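# Stow the washcloth in the jar and put the lid on

## Task

Get the entire washcloth inside the jar, with no part left hanging out, and then fit the lid onto the jar so that it is closed.

## Robot and tools

Robot: two arms on a table, left_arm (carrying a five-finger left hand, on the +y side) and right_arm (a right hand). Base positions in the scene frame: left_arm (-0.011, +0.356, 0) m, right_arm (-0.021, -0.243, 0) m, both turned almost exactly toward +x. A camera stand sits behind them. Loose objects may get an occasional small shove from outside.

Scene frame: origin at table-top height, halfway between the nominal bases; +x points out over the table, +y toward left_arm, +z up. All reported hand poses and all offsets use these axes. Arm names are not image sides.

Hand point: a spot 0.05 m in front of the palm and 0.15 m out from the wrist face along the fingers. Its +z runs along straight fingers, +y out of the palm; +x runs across the palm away from the thumb on the right hand, toward the thumb on the left hand. Straight fingertips end 0.06 to 0.07 m beyond the point, and the fingers lie 0.06 m behind it along -y. A bracket on the little-finger side of the wrist can strike things. Arms follow loosely: expect the hand to rest 1 to 3 cm (sometimes 5 cm) short, usually low, and small turns can shift the point noticeably. Orientation commands are clipped to within 40 degrees of the current one per step.

The 28-number row (every value in [-1, 1], both arms always present): positions 1 to 14 are left_arm, 15 to 28 right_arm. For each arm: dx, dy, dz, rx, ry, rz, then thumb_turn, thumb_bend, index, middle, ring, little, force_limit, speed.
- dx..rz: an offset, not a pose, measured from that arm's Hand target as it stood when the action or move began, along scene axes. 1.0 equals 0.6 m of travel or 180 degrees of turn; rx, ry, rz form a single rotation vector about the hand point. Every row of one action is counted from that same start, so re-sending an offset moves further. Six zeros re-request the current Hand target.
- The six hand motor values are absolute targets: -1 open/straight, +1 closed/curled (thumb_turn +1 puts the thumb opposite the fingers). force_limit maps -1..+1 to about 0..10 N at the fingertip (0..15 N for the two thumb motors). speed rises from near zero at -1 to full at +0.48 and stays full above. There is no keep-as-is value: repeat the last eight hand numbers actually sent; if none were ever sent, use hand_measured plus hand_force_limit and hand_speed.

execute_actions(actions, cameras): actions is a list of actions; each action is a table of up to 15 rows, one row per 1/30 s step, the last row repeated if shorter. cameras lists names, ["all"] or []; an empty actions list returns all images by default.

move(target, speed, blend, blocking, cameras): target is one row or a list of up to 15 rows; every row is an offset from the Hand targets at the move's start, not from the previous row. speed is the path's top speed in m/s (0.002 to 4.3, default 0.25; turning at up to twice that in rad/s), one value or one per target. blend in metres rounds corners between list targets (0 stops at each). The whole move is capped at 10 s. blocking=false returns after about 0.5 s while motion continues. The result adds a move: line: done, off_target, moving, held or fault, plus limits=paced (pose clipped) or limits=held (steps withheld). Done only means within 10 mm and 2 degrees; it says nothing about contact.

wait(seconds 0 to 10, cameras) lets time pass holding the last command. stop(cameras) brakes a running move. zoom_image(camera, region=[x0, y0, x1, y1], at most 504 by 504 px) enlarges part of a newest image. show_instructions() shows the reference pages. finished_scene(scene=1) ends the scene irreversibly.

Cameras: cam_head_left, cam_head_right, cam_high, cam_low (896x504), cam_left_wrist, cam_right_wrist (616x616 fisheye).

Result lines: end_effector_position (m) and end_effector_quat_wxyz in the scene frame; Hand target (the base for the next offset); hand_measured (six motor positions on the command scale); hand_stopped_by (moving, target, force, stalled, fault); hand_load_n (fingertip load in N, positive when pushed open, near 0 after a grip slips); joint velocities, torques and motor temperatures.

Gripping: with the thumb turned in, the hand encloses items about 0.035 to 0.065 m thick, or handles down to 0.025 m. For a gentle grip close with speed -0.94 or below. To tighten, raise force_limit and send a more-closed target; to release, send one more open than hand_measured.

Avoid: anything leaving the table (fails the task), hard impacts on fixed or heavy objects (fails), the two arms or hands pressing on each other, dropping or flinging items, excess fingertip force, routing a hand close past its own base (go around it), and long stretched or straining holds: at 85 °C a MOTOR HOT line appears and at 100 °C the arm drops for 30 to 60 s. To end a push against something, command back past the hand point. Finish only when cloth and lid stay in place unaided.

Each tool is called as name(argument=value, ...), one argument or row to a line, values as JSON.

Reference images:

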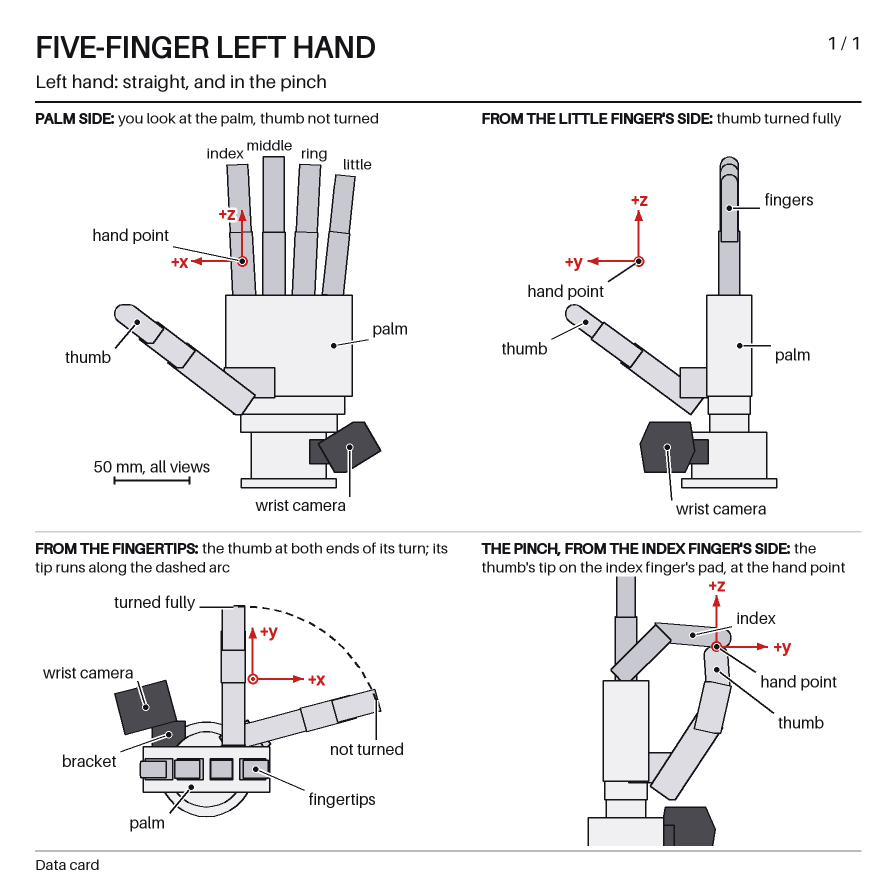

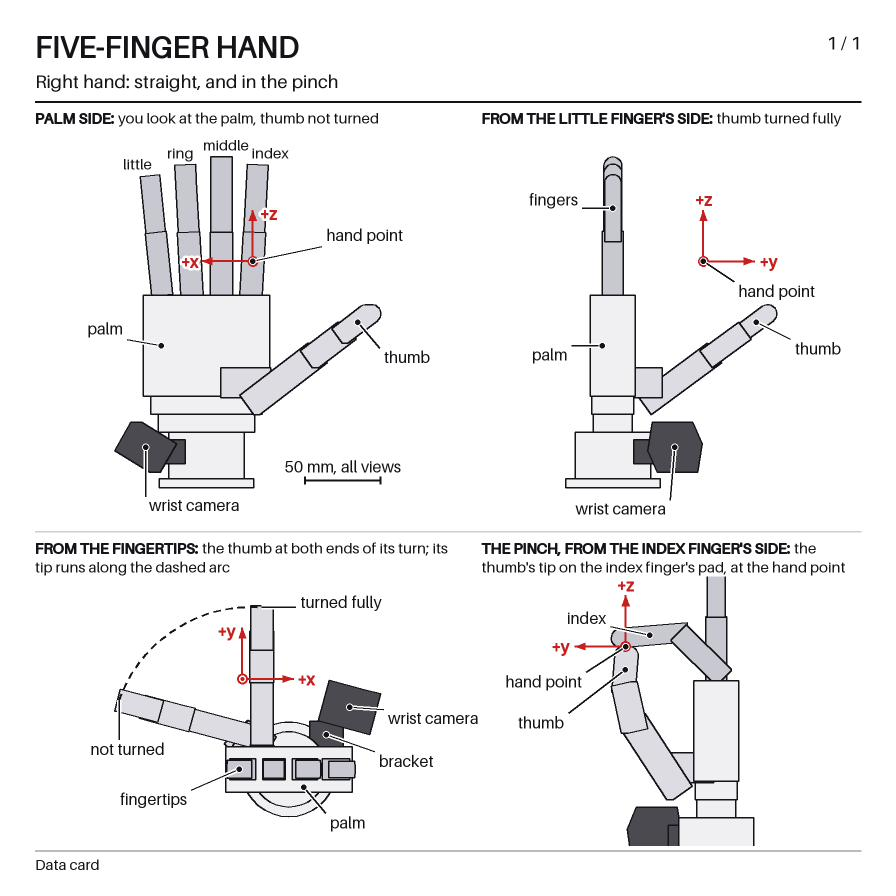

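## Session

execute_actions(
  actions=[],
)

Scene clock: 0.00 s.
left_arm: end_effector_position=(+0.8819, +0.2968, +0.2278) hand_measured=(-1.000, -1.000, -1.000, -1.000, -1.000, -1.000) hand_load_n=(+0.0, +0.0, +0.0, +0.0, +0.0, +0.0) hand_stopped_by=(target, target, target, target, target, target) hand_force_limit=0.00 hand_speed=-0.80 end_effector_quat_wxyz=(+0.365, +0.104, +0.868, -0.320) | right_arm: end_effector_position=(+0.3229, -0.1432, +0.3432) hand_measured=(-1.000, -1.000, -1.000, -1.000, -1.000, -1.000) hand_load_n=(+0.0, +0.0, +0.0, +0.0, +0.0, +0.0) hand_stopped_by=(target, target, target, target, target, target) hand_force_limit=0.00 hand_speed=-0.80 end_effector_quat_wxyz=(-0.257, +0.537, +0.371, +0.713)
Joint positions: left_arm=[0.021 2.513 2.871 -1.121 0.7 1.524] | right_arm=[-0.079 0.55 0.34 0.507 -1.04 -1.571]
Joint velocities: within noise
Joint torques (N m): no reading
Motor temperatures (°C): left_arm=[31 27 30 31 31 26] | right_arm=[28 33 27 29 27 27]
Heat: left arm: hottest waist 31 °C; right arm: hottest shoulder 33 °C.
Hand target: left_arm +0.8837, +0.2968, +0.2512; +0.384, +0.111, +0.860, -0.317 | right_arm +0.3237, -0.1433, +0.3592; -0.251, +0.526, +0.376, +0.720

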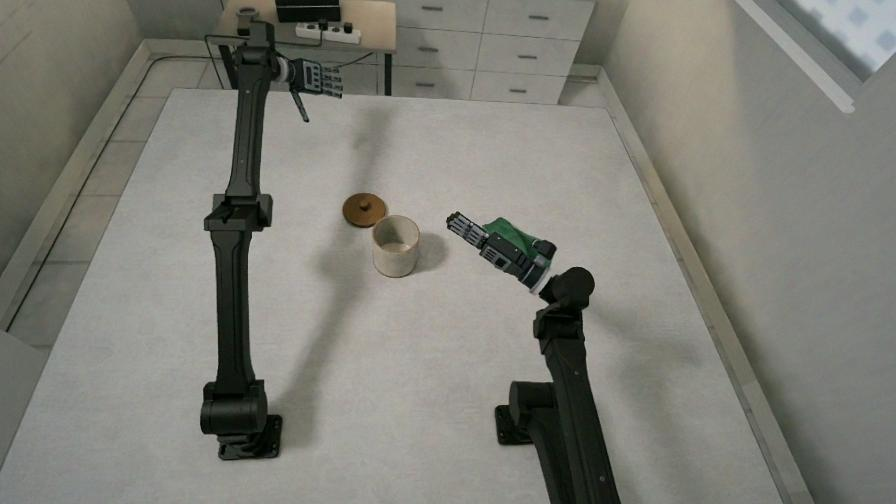

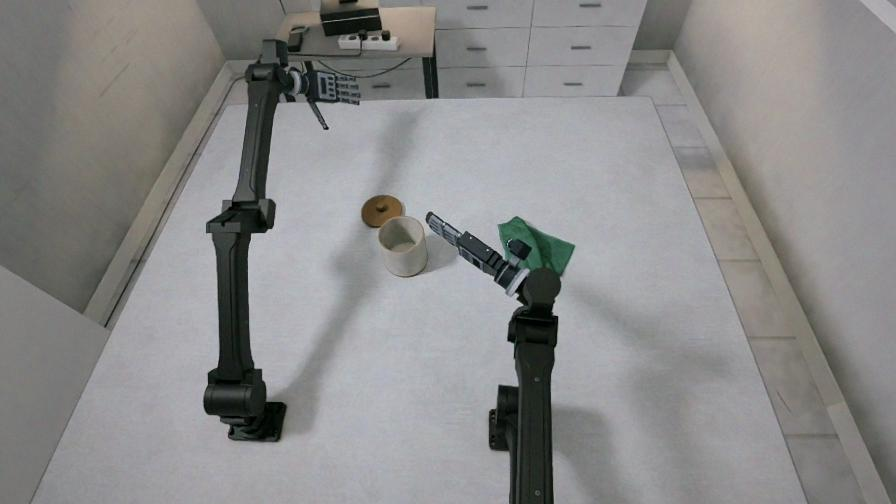

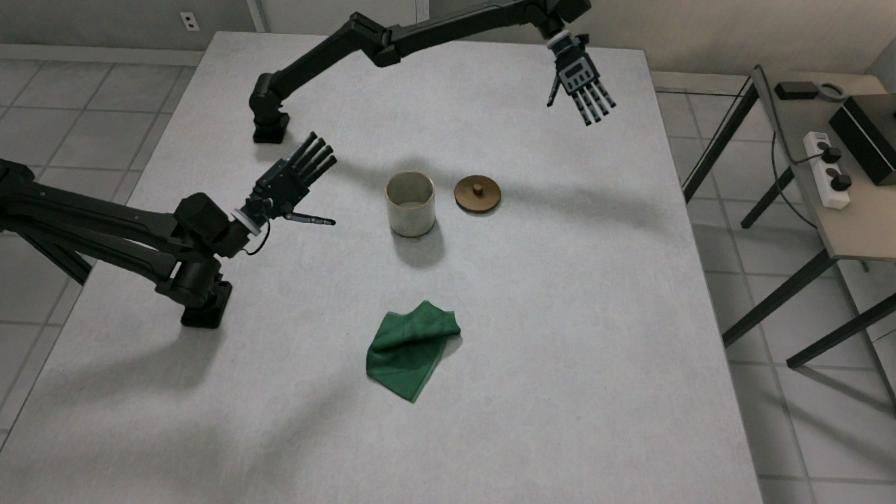

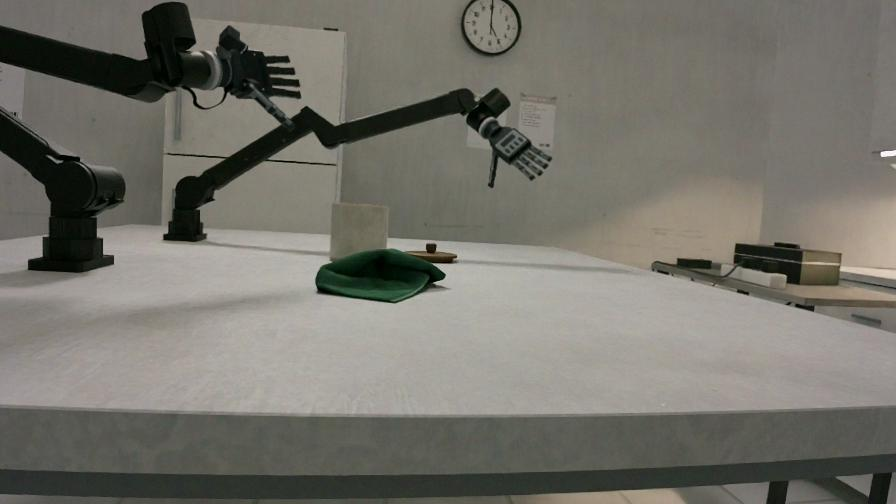

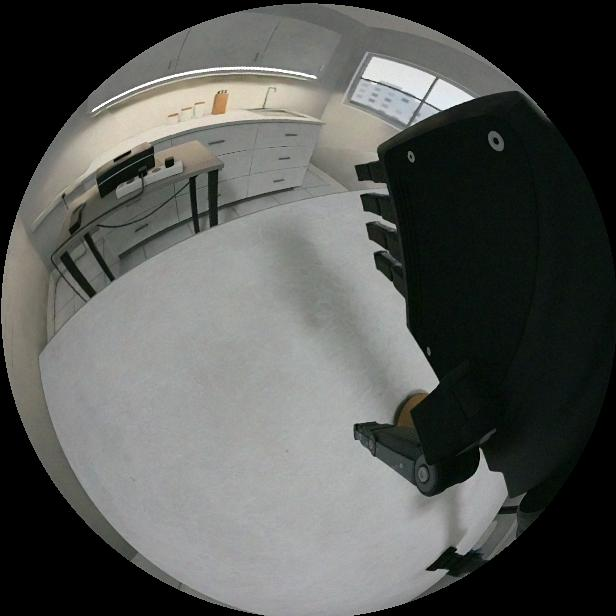

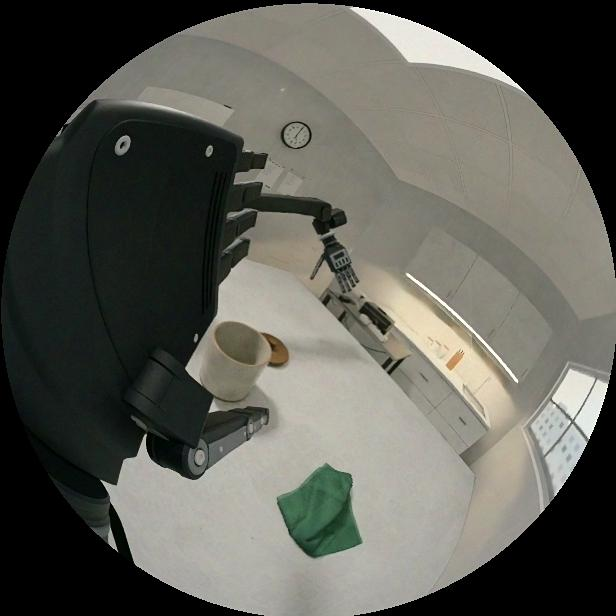

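zoom_image(
  camera="cam_high",
  region=[330, 130, 530, 420],
)

zoom_image(
  camera="cam_low",
  region=[280, 180, 500, 320],
)

zoom_image(
  camera="cam_head_right",
  region=[340, 170, 620, 310],
)

zoom_image(
  camera="cam_head_left",
  region=[320, 170, 600, 310],
)

Scaled by 1.738 from the camera's 896x504 image, which has a finer 1280x720 frame.

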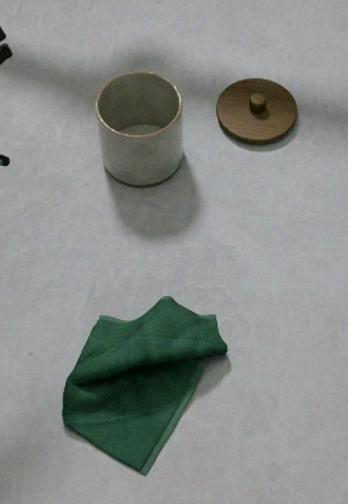

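Scaled by 2.291 from the camera's 896x504 image, which has a finer 1280x720 frame.

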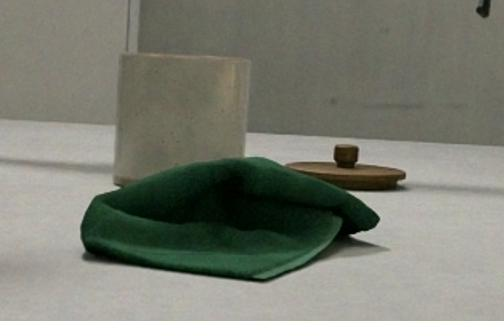

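Scaled by 1.800 from the camera's 896x504 image, which has a finer 1280x720 frame.

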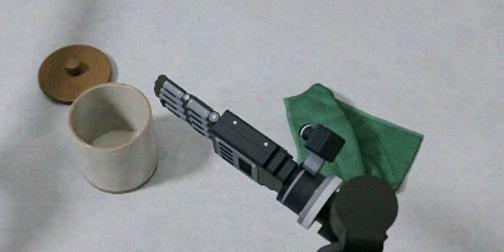

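Scaled by 1.800 from the camera's 896x504 image, which has a finer 1280x720 frame.

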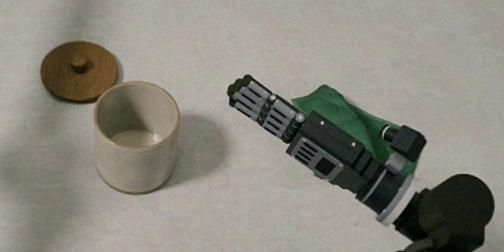

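move(
  target=[-0.44, 0.0, 0.08, 0.212, 0.257, 0.074, 1, -1, -1, -1, -1, -1, 0, 0, 0.294, -0.345, -0.1, -0.191, 0.548, -0.286, 1, -1, -1, -1, -1, -1, 0, 0],
  speed=0.3,
  cameras=["all"],
)

Scene clock: 130.83 s.
left_arm: end_effector_position=(+0.6261, +0.3006, +0.2862) hand_measured=(+1.000, -1.000, -1.000, -1.000, -1.000, -1.000) hand_load_n=(+0.0, +0.0, +0.0, +0.0, +0.0, +0.0) hand_stopped_by=(target, target, target, target, target, target) hand_force_limit=0.00 hand_speed=0.00 end_effector_quat_wxyz=(+0.107, +0.013, +0.994, -0.006) | right_arm: end_effector_position=(+0.4905, -0.3482, +0.2857) hand_measured=(+1.000, -1.000, -1.000, -1.000, -1.000, -1.000) hand_load_n=(+0.0, +0.0, +0.0, +0.0, +0.0, +0.0) hand_stopped_by=(target, target, target, target, target, target) hand_force_limit=0.00 hand_speed=0.00 end_effector_quat_wxyz=(+0.006, +1.000, +0.012, +0.020)
Joint positions: left_arm=[-0.183 2.046 2.363 -1.674 -0.023 1.42] | right_arm=[-0.049 1.749 1.914 -1.696 0.008 -1.672]
Joint torques (N m): left_arm=[0.44 -19.78 7.71 0.65 -0.24 -0.02] | right_arm=[-0.15 -13.92 11 0.38 0.07 -0.04]
Motor temperatures (°C): left_arm=[31 44 45 30 30 25] | right_arm=[28 33 40 29 27 25]
Heat: left arm: hottest elbow 45 °C; right arm: hottest elbow 40 °C.
Hand target: left_arm +0.6197, +0.2968, +0.2993; -0.001, +0.000, +1.000, +0.000 | right_arm +0.5000, -0.3503, +0.2992; +0.000, +1.000, +0.000, +0.000
Off the commanded pose: left_arm 0.015 m, 13 deg | right_arm 0.017 m, 3 deg.
elbow stopped short (left arm): the move would have taken joint 3 (elbow) straighter than the controller allows.
joint sent to its limit (left arm) — joint 4 (wrist pitch), lower limit. The joint targets are off in orientation, not in position.
joint sent to its limit (right arm) — joint 4 (wrist pitch), lower limit. The joint targets are off in orientation, not in position.
move: off_target (left_arm, right_arm)

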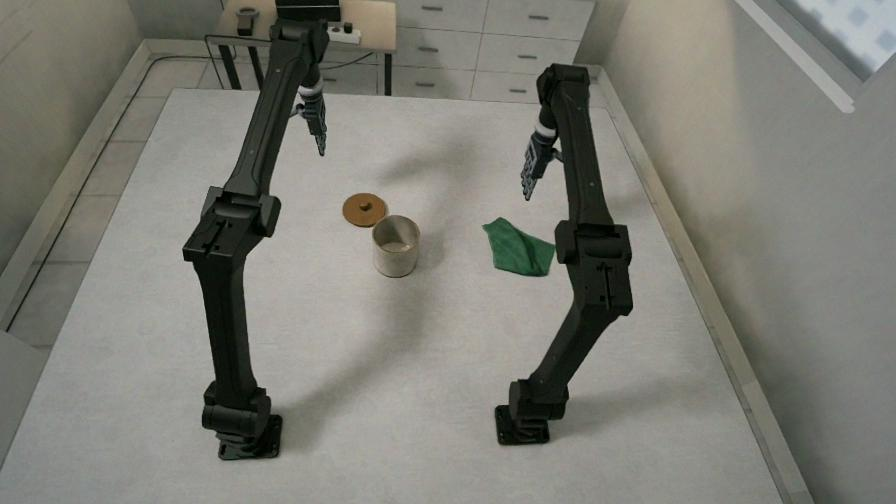

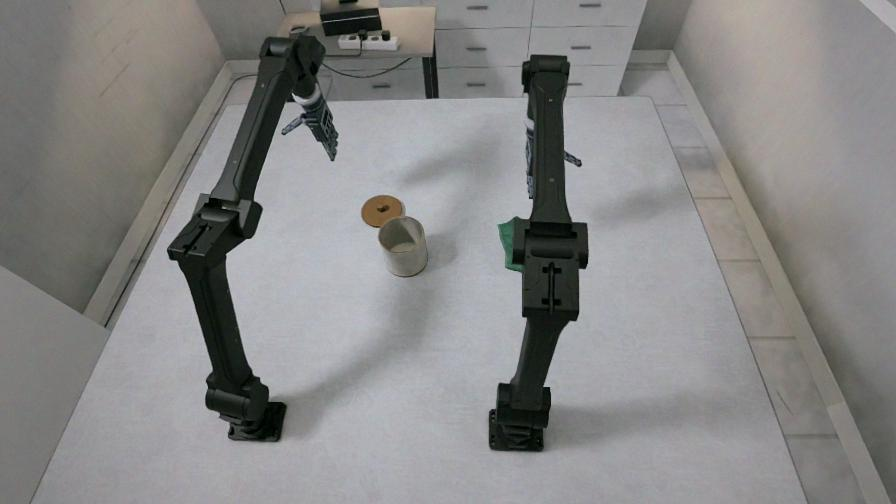

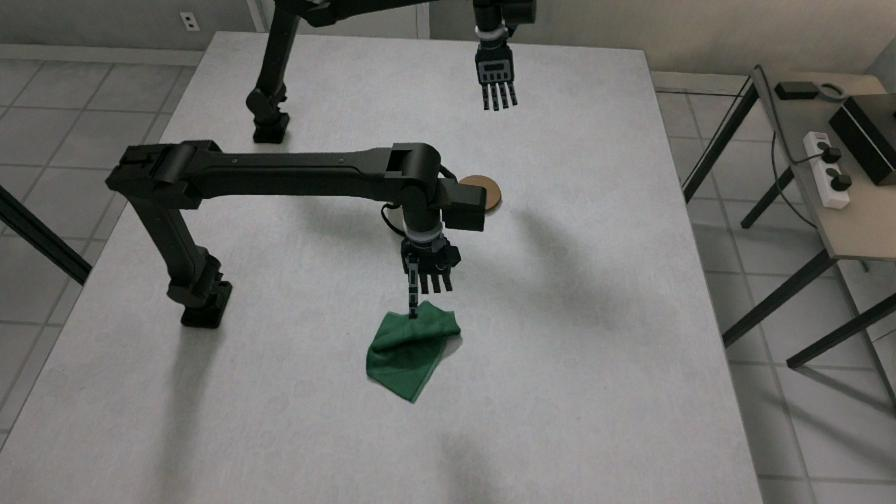

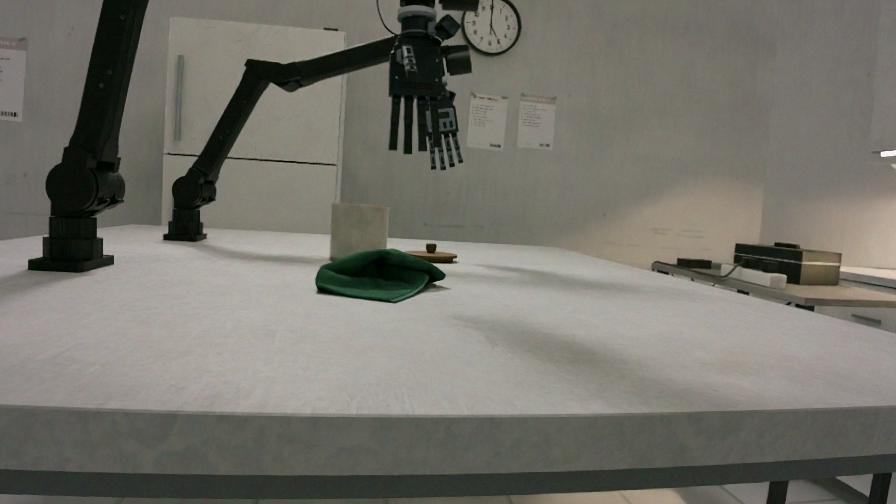

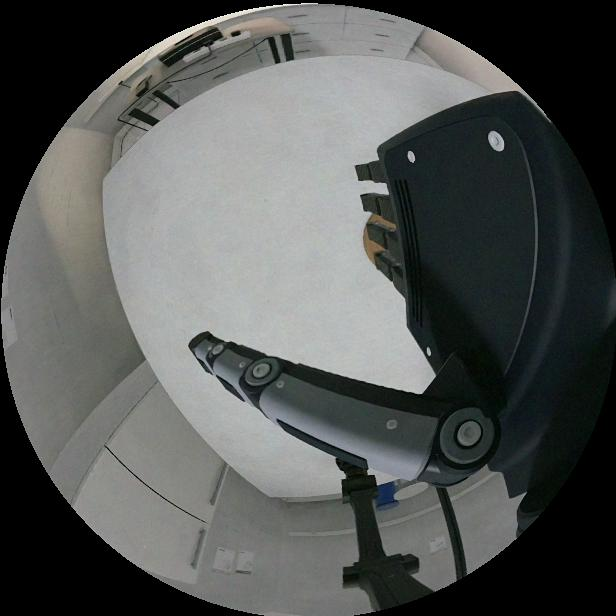

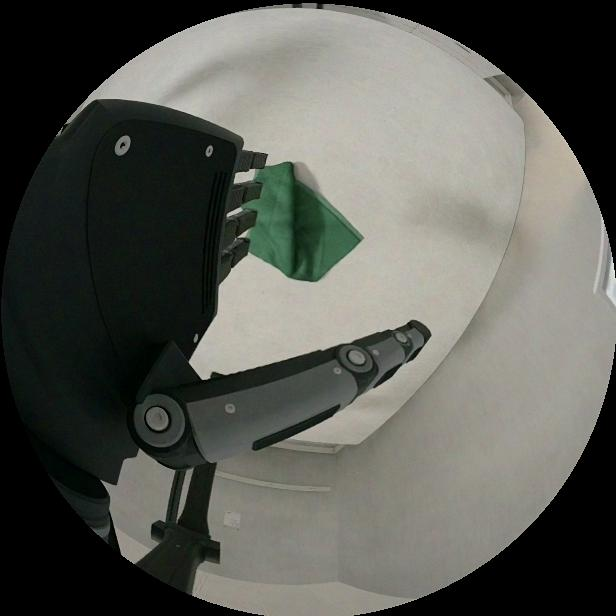

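move(
  target=[0, 0.0, 0, 0,0,0, 1, -1, -1, -1, -1, -1, 0, 0, -0.03, 0, -0.2, 0,0,0, 1, -1, -1, -1, -1, -1, 0, 0],
  speed=0.3,
  cameras=["all"],
)

Scene clock: 166.70 s.
left_arm: end_effector_position=(+0.6261, +0.3006, +0.2862) hand_measured=(+1.000, -1.000, -1.000, -1.000, -1.000, -1.000) hand_load_n=(+0.0, +0.0, +0.0, +0.0, +0.0, +0.0) hand_stopped_by=(target, target, target, target, target, target) hand_force_limit=0.00 hand_speed=0.00 end_effector_quat_wxyz=(+0.107, +0.013, +0.994, -0.006) | right_arm: end_effector_position=(+0.4828, -0.3463, +0.1864) hand_measured=(+1.000, -1.000, -1.000, -1.000, -1.000, -1.000) hand_load_n=(+0.0, +0.0, +0.0, +0.0, -0.5, +0.0) hand_stopped_by=(target, target, target, target, target, target) hand_force_limit=0.00 hand_speed=0.00 end_effector_quat_wxyz=(+0.001, +1.000, +0.012, +0.002)
Joint positions: left_arm=[-0.183 2.046 2.363 -1.674 -0.023 1.42] | right_arm=[-0.049 1.744 1.647 -1.469 0.001 -1.672]
Joint torques (N m): left_arm=[-1.2 -20.31 7.54 0.69 -0.22 -0.11] | right_arm=[-0.85 -14.39 6.45 1.1 -0.07 -0.05]
Motor temperatures (°C): left_arm=[30 42 39 30 30 25] | right_arm=[28 35 40 29 27 25]
Heat: left arm: hottest shoulder 42 °C; right arm: hottest elbow 40 °C.
Hand target: left_arm +0.6197, +0.2968, +0.2993; -0.001, +0.000, +1.000, +0.000 | right_arm +0.4821, -0.3503, +0.1791; +0.000, +1.000, +0.000, +0.000
Off the commanded pose: left_arm 0.015 m, 13 deg | right_arm 0.008 m, 1 deg.
joint sent to its limit (left arm) — joint 4 (wrist pitch), lower limit. The joint targets are off in orientation, not in position.
move: off_target (left_arm)

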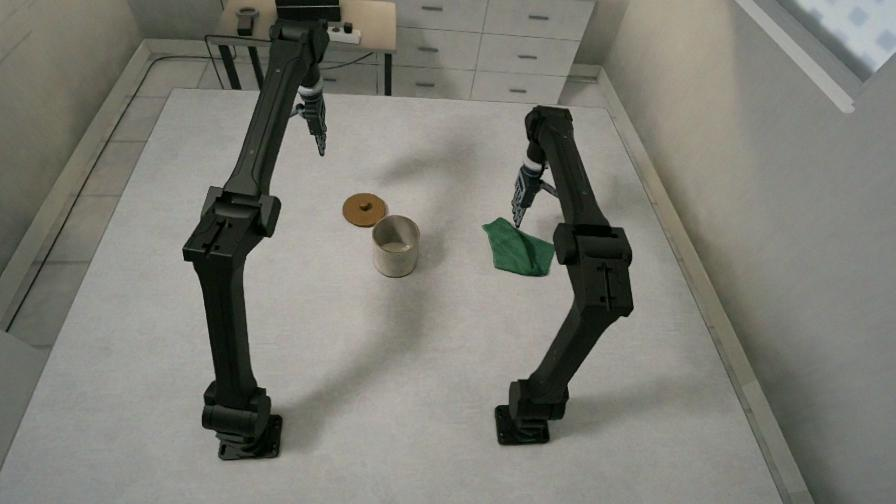

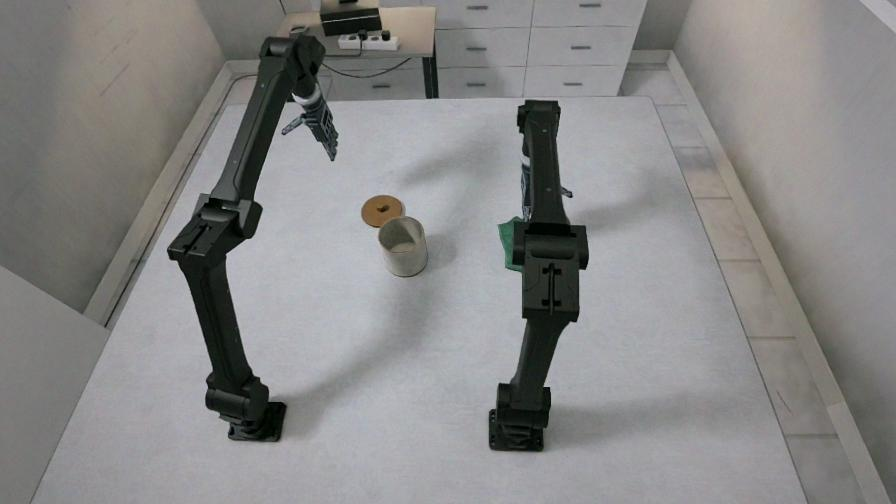

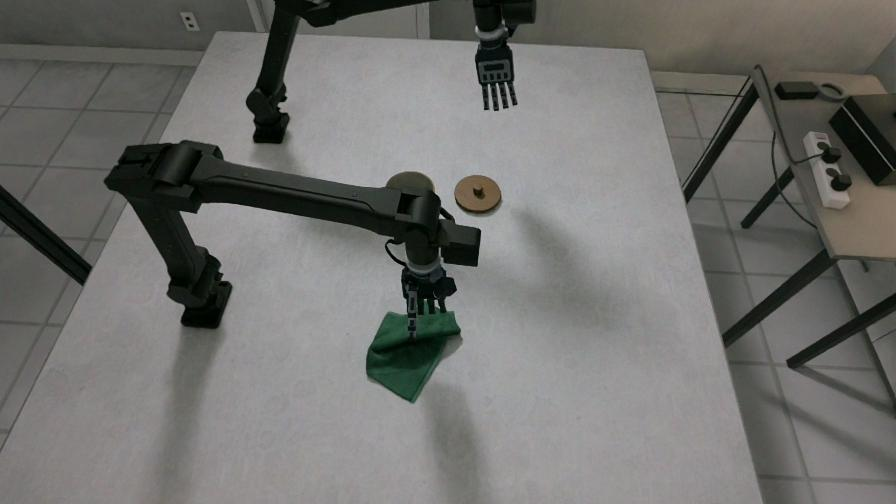

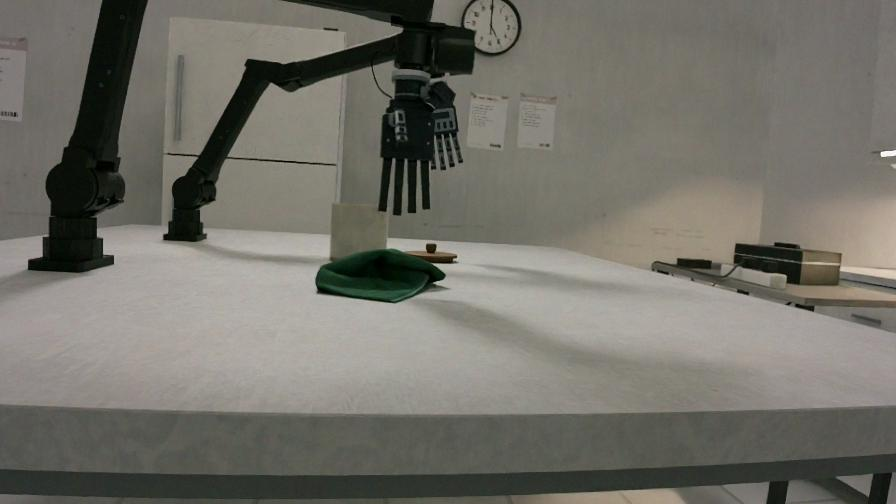

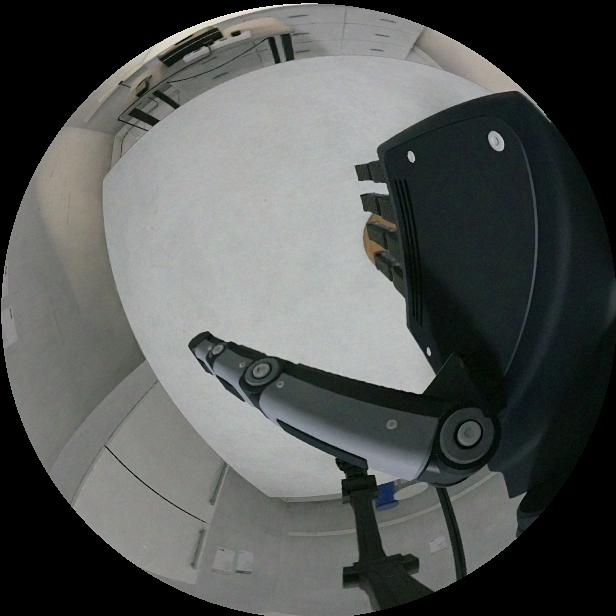

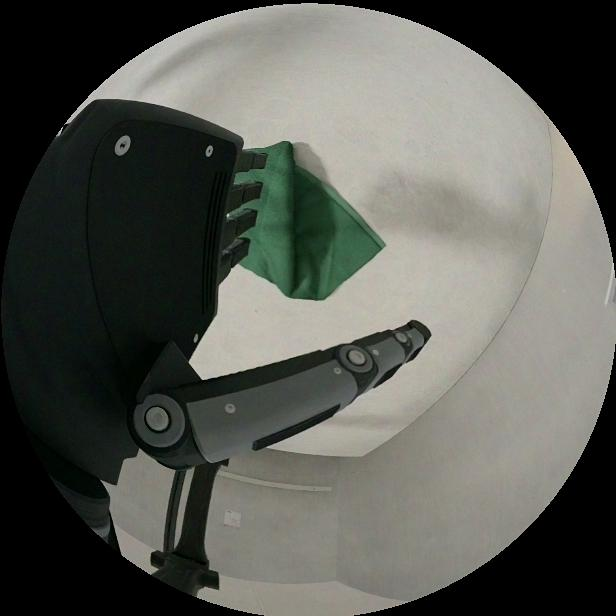

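move(
  target=[0, 0.0, 0, 0,0,0, 1, -1, -1, -1, -1, -1, 0, 0, -0.045, 0.008, -0.10, 0.2056,0,0, 1, -1, -1, -1, -1, -1, 0, 0],
  speed=0.25,
  cameras=["cam_head_left", "cam_high", "cam_low", "cam_right_wrist"],
)

Scene clock: 205.67 s.
left_arm: end_effector_position=(+0.6261, +0.3006, +0.2862) hand_measured=(+1.000, -1.000, -1.000, -1.000, -1.000, -1.000) hand_load_n=(+0.0, +0.0, -0.5, +0.0, +0.0, +0.0) hand_stopped_by=(target, target, target, target, target, target) hand_force_limit=0.00 hand_speed=0.00 end_effector_quat_wxyz=(+0.107, +0.013, +0.994, -0.006) | right_arm: end_effector_position=(+0.4578, -0.3447, +0.1288) hand_measured=(+1.000, -1.000, -1.000, -1.000, -1.000, -1.000) hand_load_n=(+0.0, -0.5, +0.0, +0.0, +0.0, +0.0) hand_stopped_by=(target, target, target, target, target, target) hand_force_limit=0.00 hand_speed=0.00 end_effector_quat_wxyz=(-0.312, +0.950, -0.001, +0.011)
Joint positions: left_arm=[-0.183 2.046 2.363 -1.674 -0.023 1.42] | right_arm=[-0.292 1.806 1.571 -1.539 -0.606 -1.954]
Joint torques (N m): left_arm=[-0.26 -20.13 7.6 0.47 -0.26 -0.07] | right_arm=[-0.44 -13.51 6.43 -0.13 -0.62 -0.32]
Heat: left arm: hottest shoulder 41 °C; right arm: hottest shoulder 36 °C.
Hand target: left_arm +0.6197, +0.2968, +0.2993; -0.001, +0.000, +1.000, +0.000 | right_arm +0.4551, -0.3456, +0.1190; -0.318, +0.948, +0.000, +0.000
Off the commanded pose: left_arm 0.015 m, 13 deg | right_arm 0.010 m, 1 deg.
joint sent to its limit (left arm) — joint 4 (wrist pitch), lower limit. The joint targets are off in orientation, not in position.
move: off_target (left_arm)
Images, in order (width x height): cam_head_left 896x504, cam_high 896x504, cam_low 896x504, cam_right_wrist 616x616.

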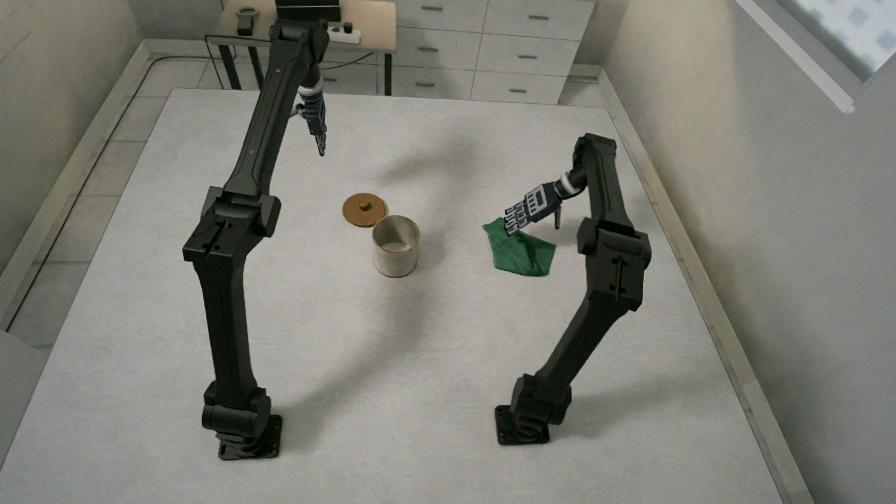

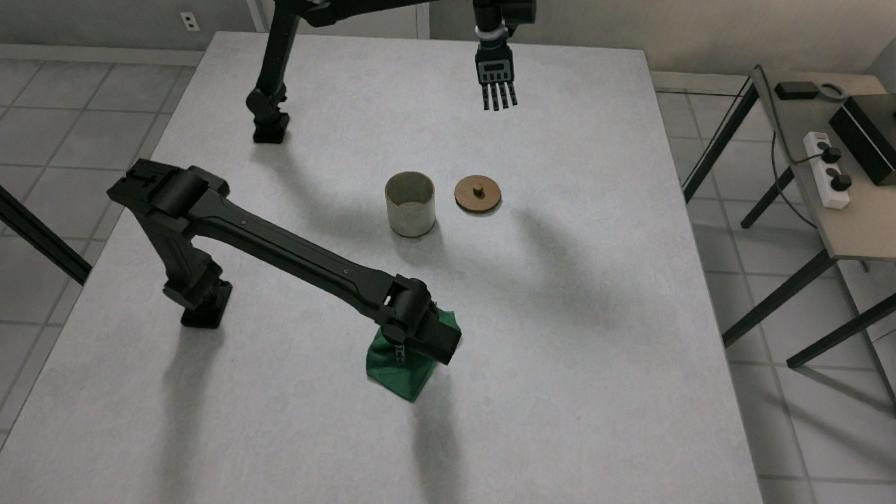

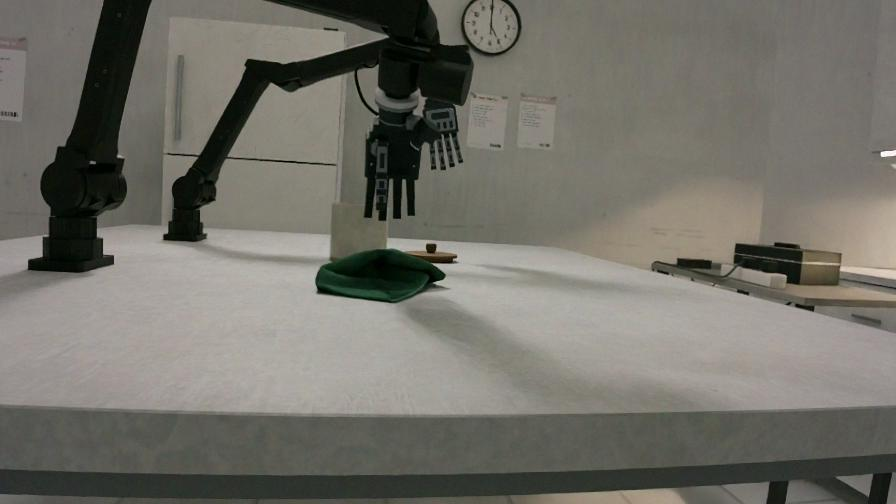

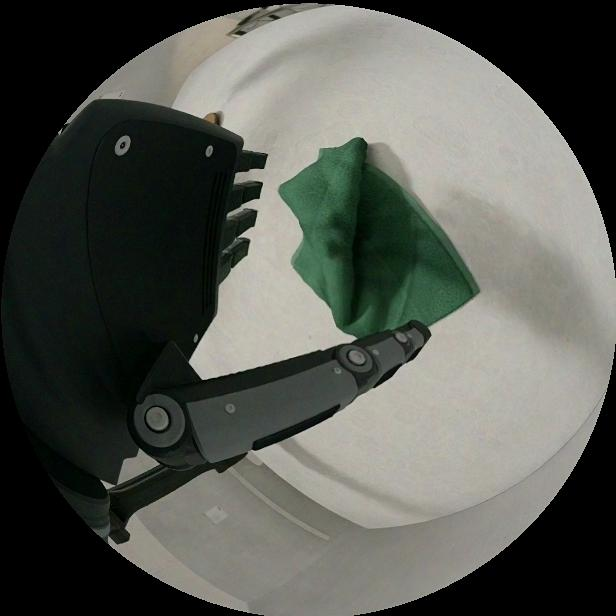

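zoom_image(
  camera="cam_head_left",
  region=[440, 160, 620, 300],
)

zoom_image(
  camera="cam_low",
  region=[280, 120, 500, 320],
)

Scaled by 2.800 from the camera's 896x504 image, which has a finer 1280x720 frame.

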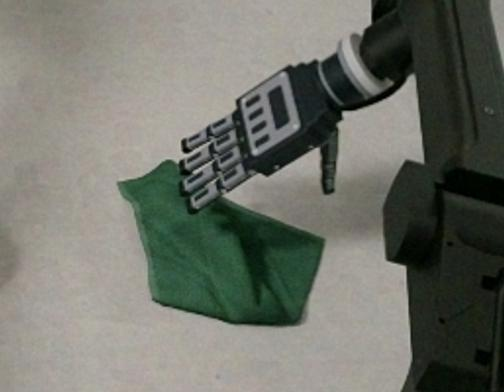

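Scaled by 2.291 from the camera's 896x504 image, which has a finer 1280x720 frame.

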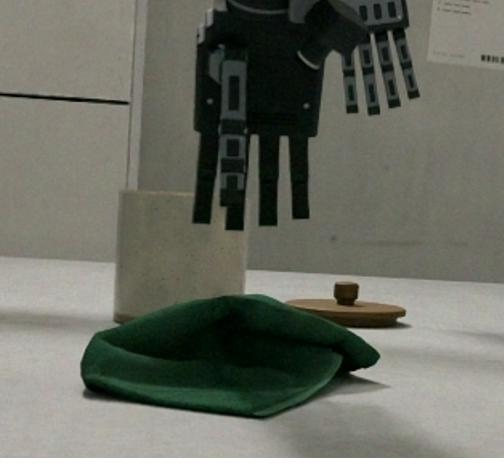

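move(
  target=[0, 0.0, 0, 0,0,0, 1, -1, -1, -1, -1, -1, 0, 0, -0.017, 0.0, -0.115, 0,0,0, 1, -1, -1, -1, -1, -1, 0, 0],
  speed=0.15,
  cameras=["cam_head_left", "cam_low", "cam_right_wrist"],
)

zoom_image(
  camera="cam_head_left",
  region=[440, 160, 620, 300],
)

zoom_image(
  camera="cam_low",
  region=[280, 160, 500, 320],
)

Scene clock: 227.57 s.
left_arm: end_effector_position=(+0.6261, +0.3006, +0.2862) hand_measured=(+1.000, -1.000, -1.000, -1.000, -1.000, -1.000) hand_load_n=(+0.0, +0.0, +0.0, +0.0, +0.0, +0.0) hand_stopped_by=(target, target, target, target, target, target) hand_force_limit=0.00 hand_speed=0.00 end_effector_quat_wxyz=(+0.107, +0.013, +0.994, -0.006) | right_arm: end_effector_position=(+0.4452, -0.3406, +0.0603) hand_measured=(+1.000, -1.000, -1.000, -1.000, -1.000, -1.000) hand_load_n=(+0.0, +0.0, -0.5, +0.0, +0.0, +0.0) hand_stopped_by=(target, target, target, target, target, target) hand_force_limit=0.00 hand_speed=0.00 end_effector_quat_wxyz=(-0.316, +0.949, -0.001, +0.001)
Joint positions: left_arm=[-0.183 2.046 2.363 -1.674 -0.023 1.42] | right_arm=[-0.292 1.847 1.436 -1.389 -0.607 -1.962]
Joint torques (N m): left_arm=[-0.79 -19.66 7.88 0.53 -0.22 -0.07] | right_arm=[-0.91 -14.1 5.85 0.7 -0.53 -0.31]
Heat: left arm: hottest shoulder 41 °C; right arm: hottest elbow 36 °C.
Hand target: left_arm +0.6197, +0.2968, +0.2993; -0.001, +0.000, +1.000, +0.000 | right_arm +0.4448, -0.3454, +0.0501; -0.318, +0.948, +0.000, +0.000
Off the commanded pose: left_arm 0.015 m, 13 deg | right_arm 0.011 m, 0 deg.
joint sent to its limit (left arm) — joint 4 (wrist pitch), lower limit. The joint targets are off in orientation, not in position.
move: off_target (left_arm, right_arm)
Images, in order (width x height): cam_head_left 896x504, cam_low 896x504, cam_right_wrist 616x616.

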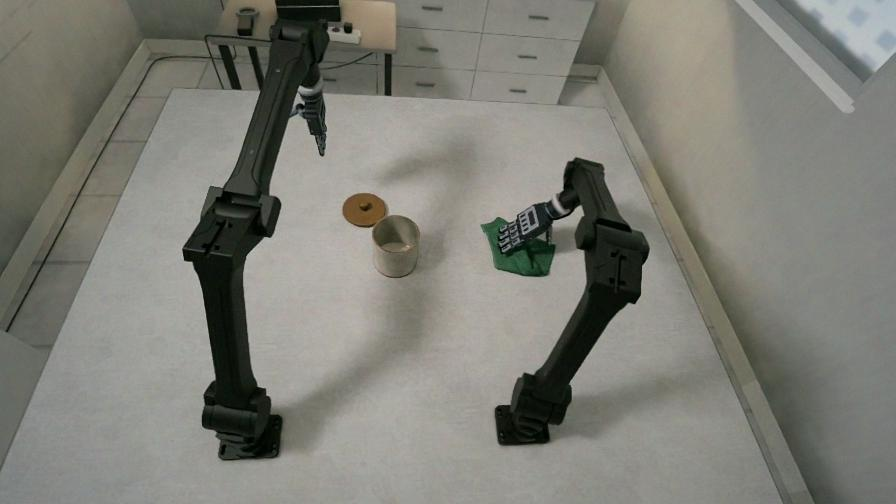

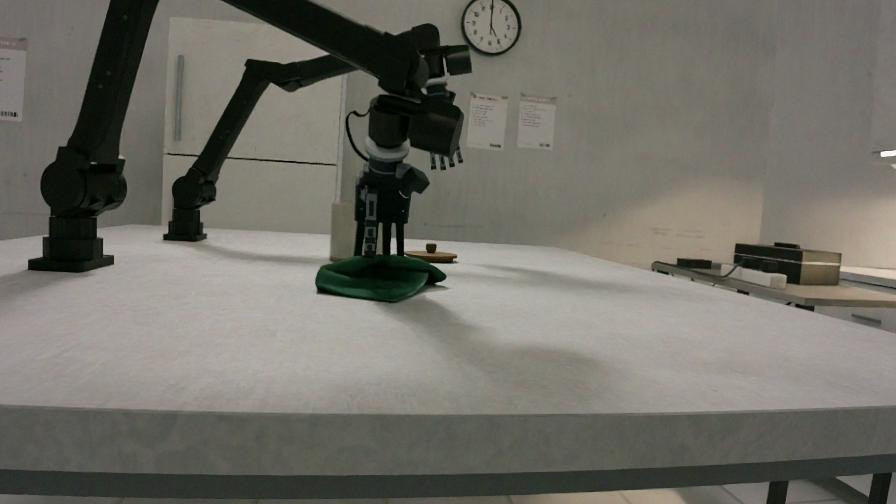

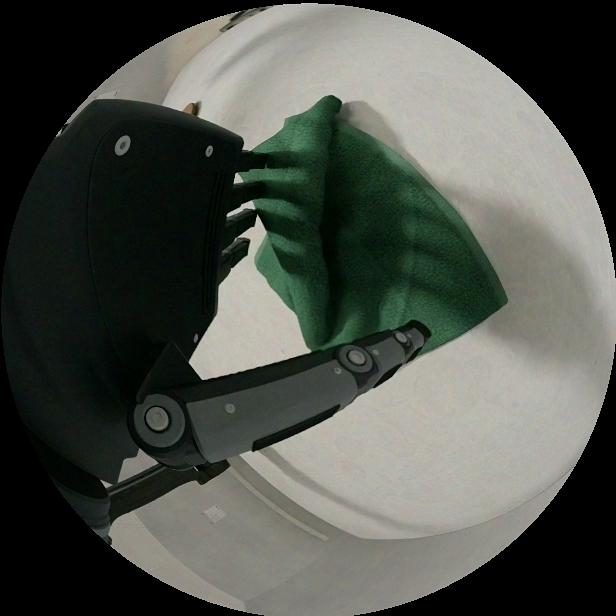

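Scaled by 2.800 from the camera's 896x504 image, which has a finer 1280x720 frame.

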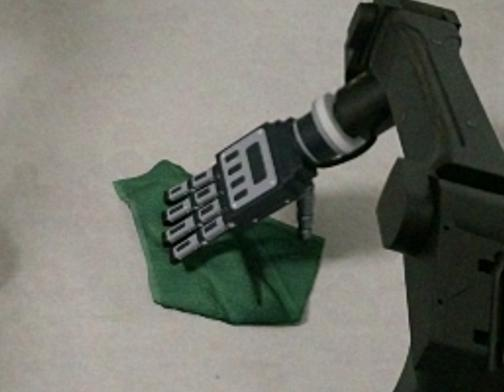

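Scaled by 2.291 from the camera's 896x504 image, which has a finer 1280x720 frame.

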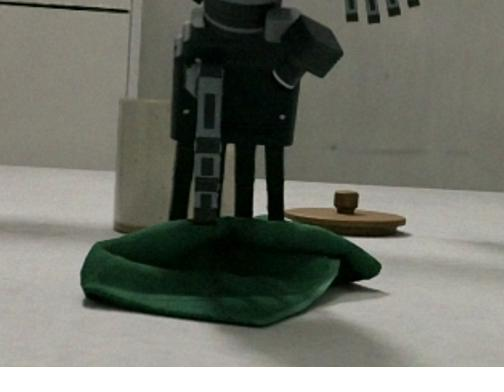

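move(
  target=[0, 0.0, 0, 0,0,0, 1, -1, -1, -1, -1, -1, 0, 0, -0.017, -0.005, -0.055, 0,0,0, 1, -1, -1, -1, -1, -1, 0, 0],
  speed=0.1,
  cameras=["cam_low", "cam_right_wrist"],
)

zoom_image(
  camera="cam_low",
  region=[280, 160, 500, 320],
)

Scene clock: 236.00 s.
left_arm: end_effector_position=(+0.6261, +0.3006, +0.2862) hand_measured=(+1.000, -1.000, -1.000, -1.000, -1.000, -1.000) hand_load_n=(+0.0, +0.0, +0.0, +0.0, +0.0, +0.0) hand_stopped_by=(target, target, target, target, target, target) hand_force_limit=0.00 hand_speed=0.00 end_effector_quat_wxyz=(+0.107, +0.013, +0.994, -0.006) | right_arm: end_effector_position=(+0.4396, -0.3448, +0.0375) hand_measured=(+1.000, -1.000, -1.000, -1.000, -1.000, -1.000) hand_load_n=(+0.0, +0.0, +0.0, +0.0, +0.0, +0.0) hand_stopped_by=(target, target, target, target, target, target) hand_force_limit=0.00 hand_speed=0.00 end_effector_quat_wxyz=(-0.316, +0.949, +0.003, +0.012)
Joint positions: left_arm=[-0.183 2.046 2.363 -1.674 -0.023 1.42] | right_arm=[-0.306 1.85 1.378 -1.315 -0.61 -1.979]
Joint torques (N m): left_arm=[0.15 -20.13 7.54 0.73 -0.27 -0.15] | right_arm=[-0.73 -12.1 5.09 0.87 -0.29 -0.28]
Motor temperatures (°C): left_arm=[30 41 38 30 29 25] | right_arm=[28 35 35 29 27 25]
Heat: left arm: hottest shoulder 41 °C; right arm: hottest shoulder 35 °C.
Hand target: left_arm +0.6197, +0.2968, +0.2993; -0.001, +0.000, +1.000, +0.000 | right_arm +0.4347, -0.3485, +0.0171; -0.318, +0.948, +0.000, +0.000
Off the commanded pose: left_arm 0.015 m, 13 deg | right_arm 0.021 m, 1 deg.
joint sent to its limit (left arm) — joint 4 (wrist pitch), lower limit. The joint targets are off in orientation, not in position.
move: off_target (left_arm, right_arm)
Images, in order (width x height): cam_low 896x504, cam_right_wrist 616x616.

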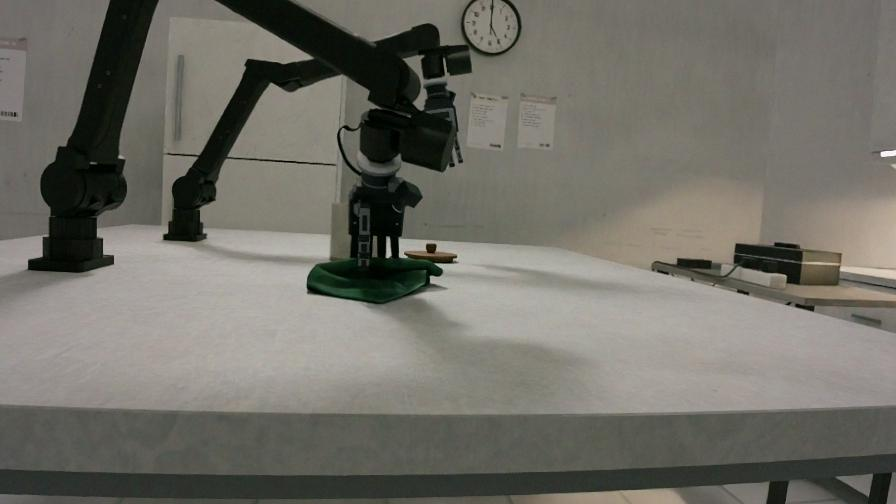

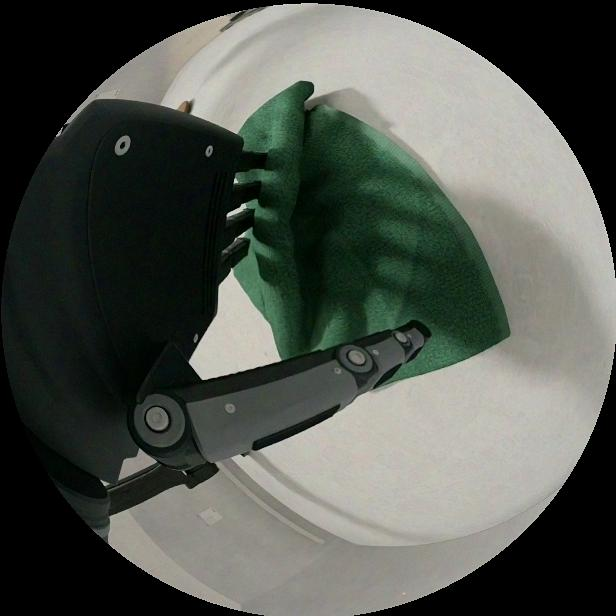

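Scaled by 2.291 from the camera's 896x504 image, which has a finer 1280x720 frame.

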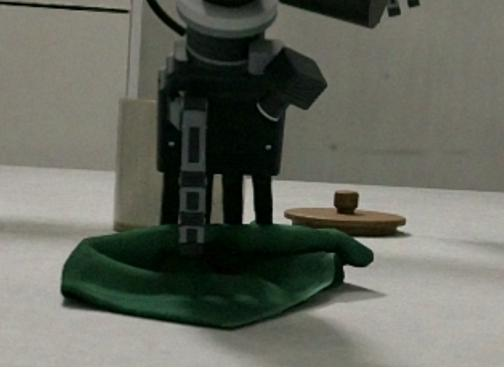

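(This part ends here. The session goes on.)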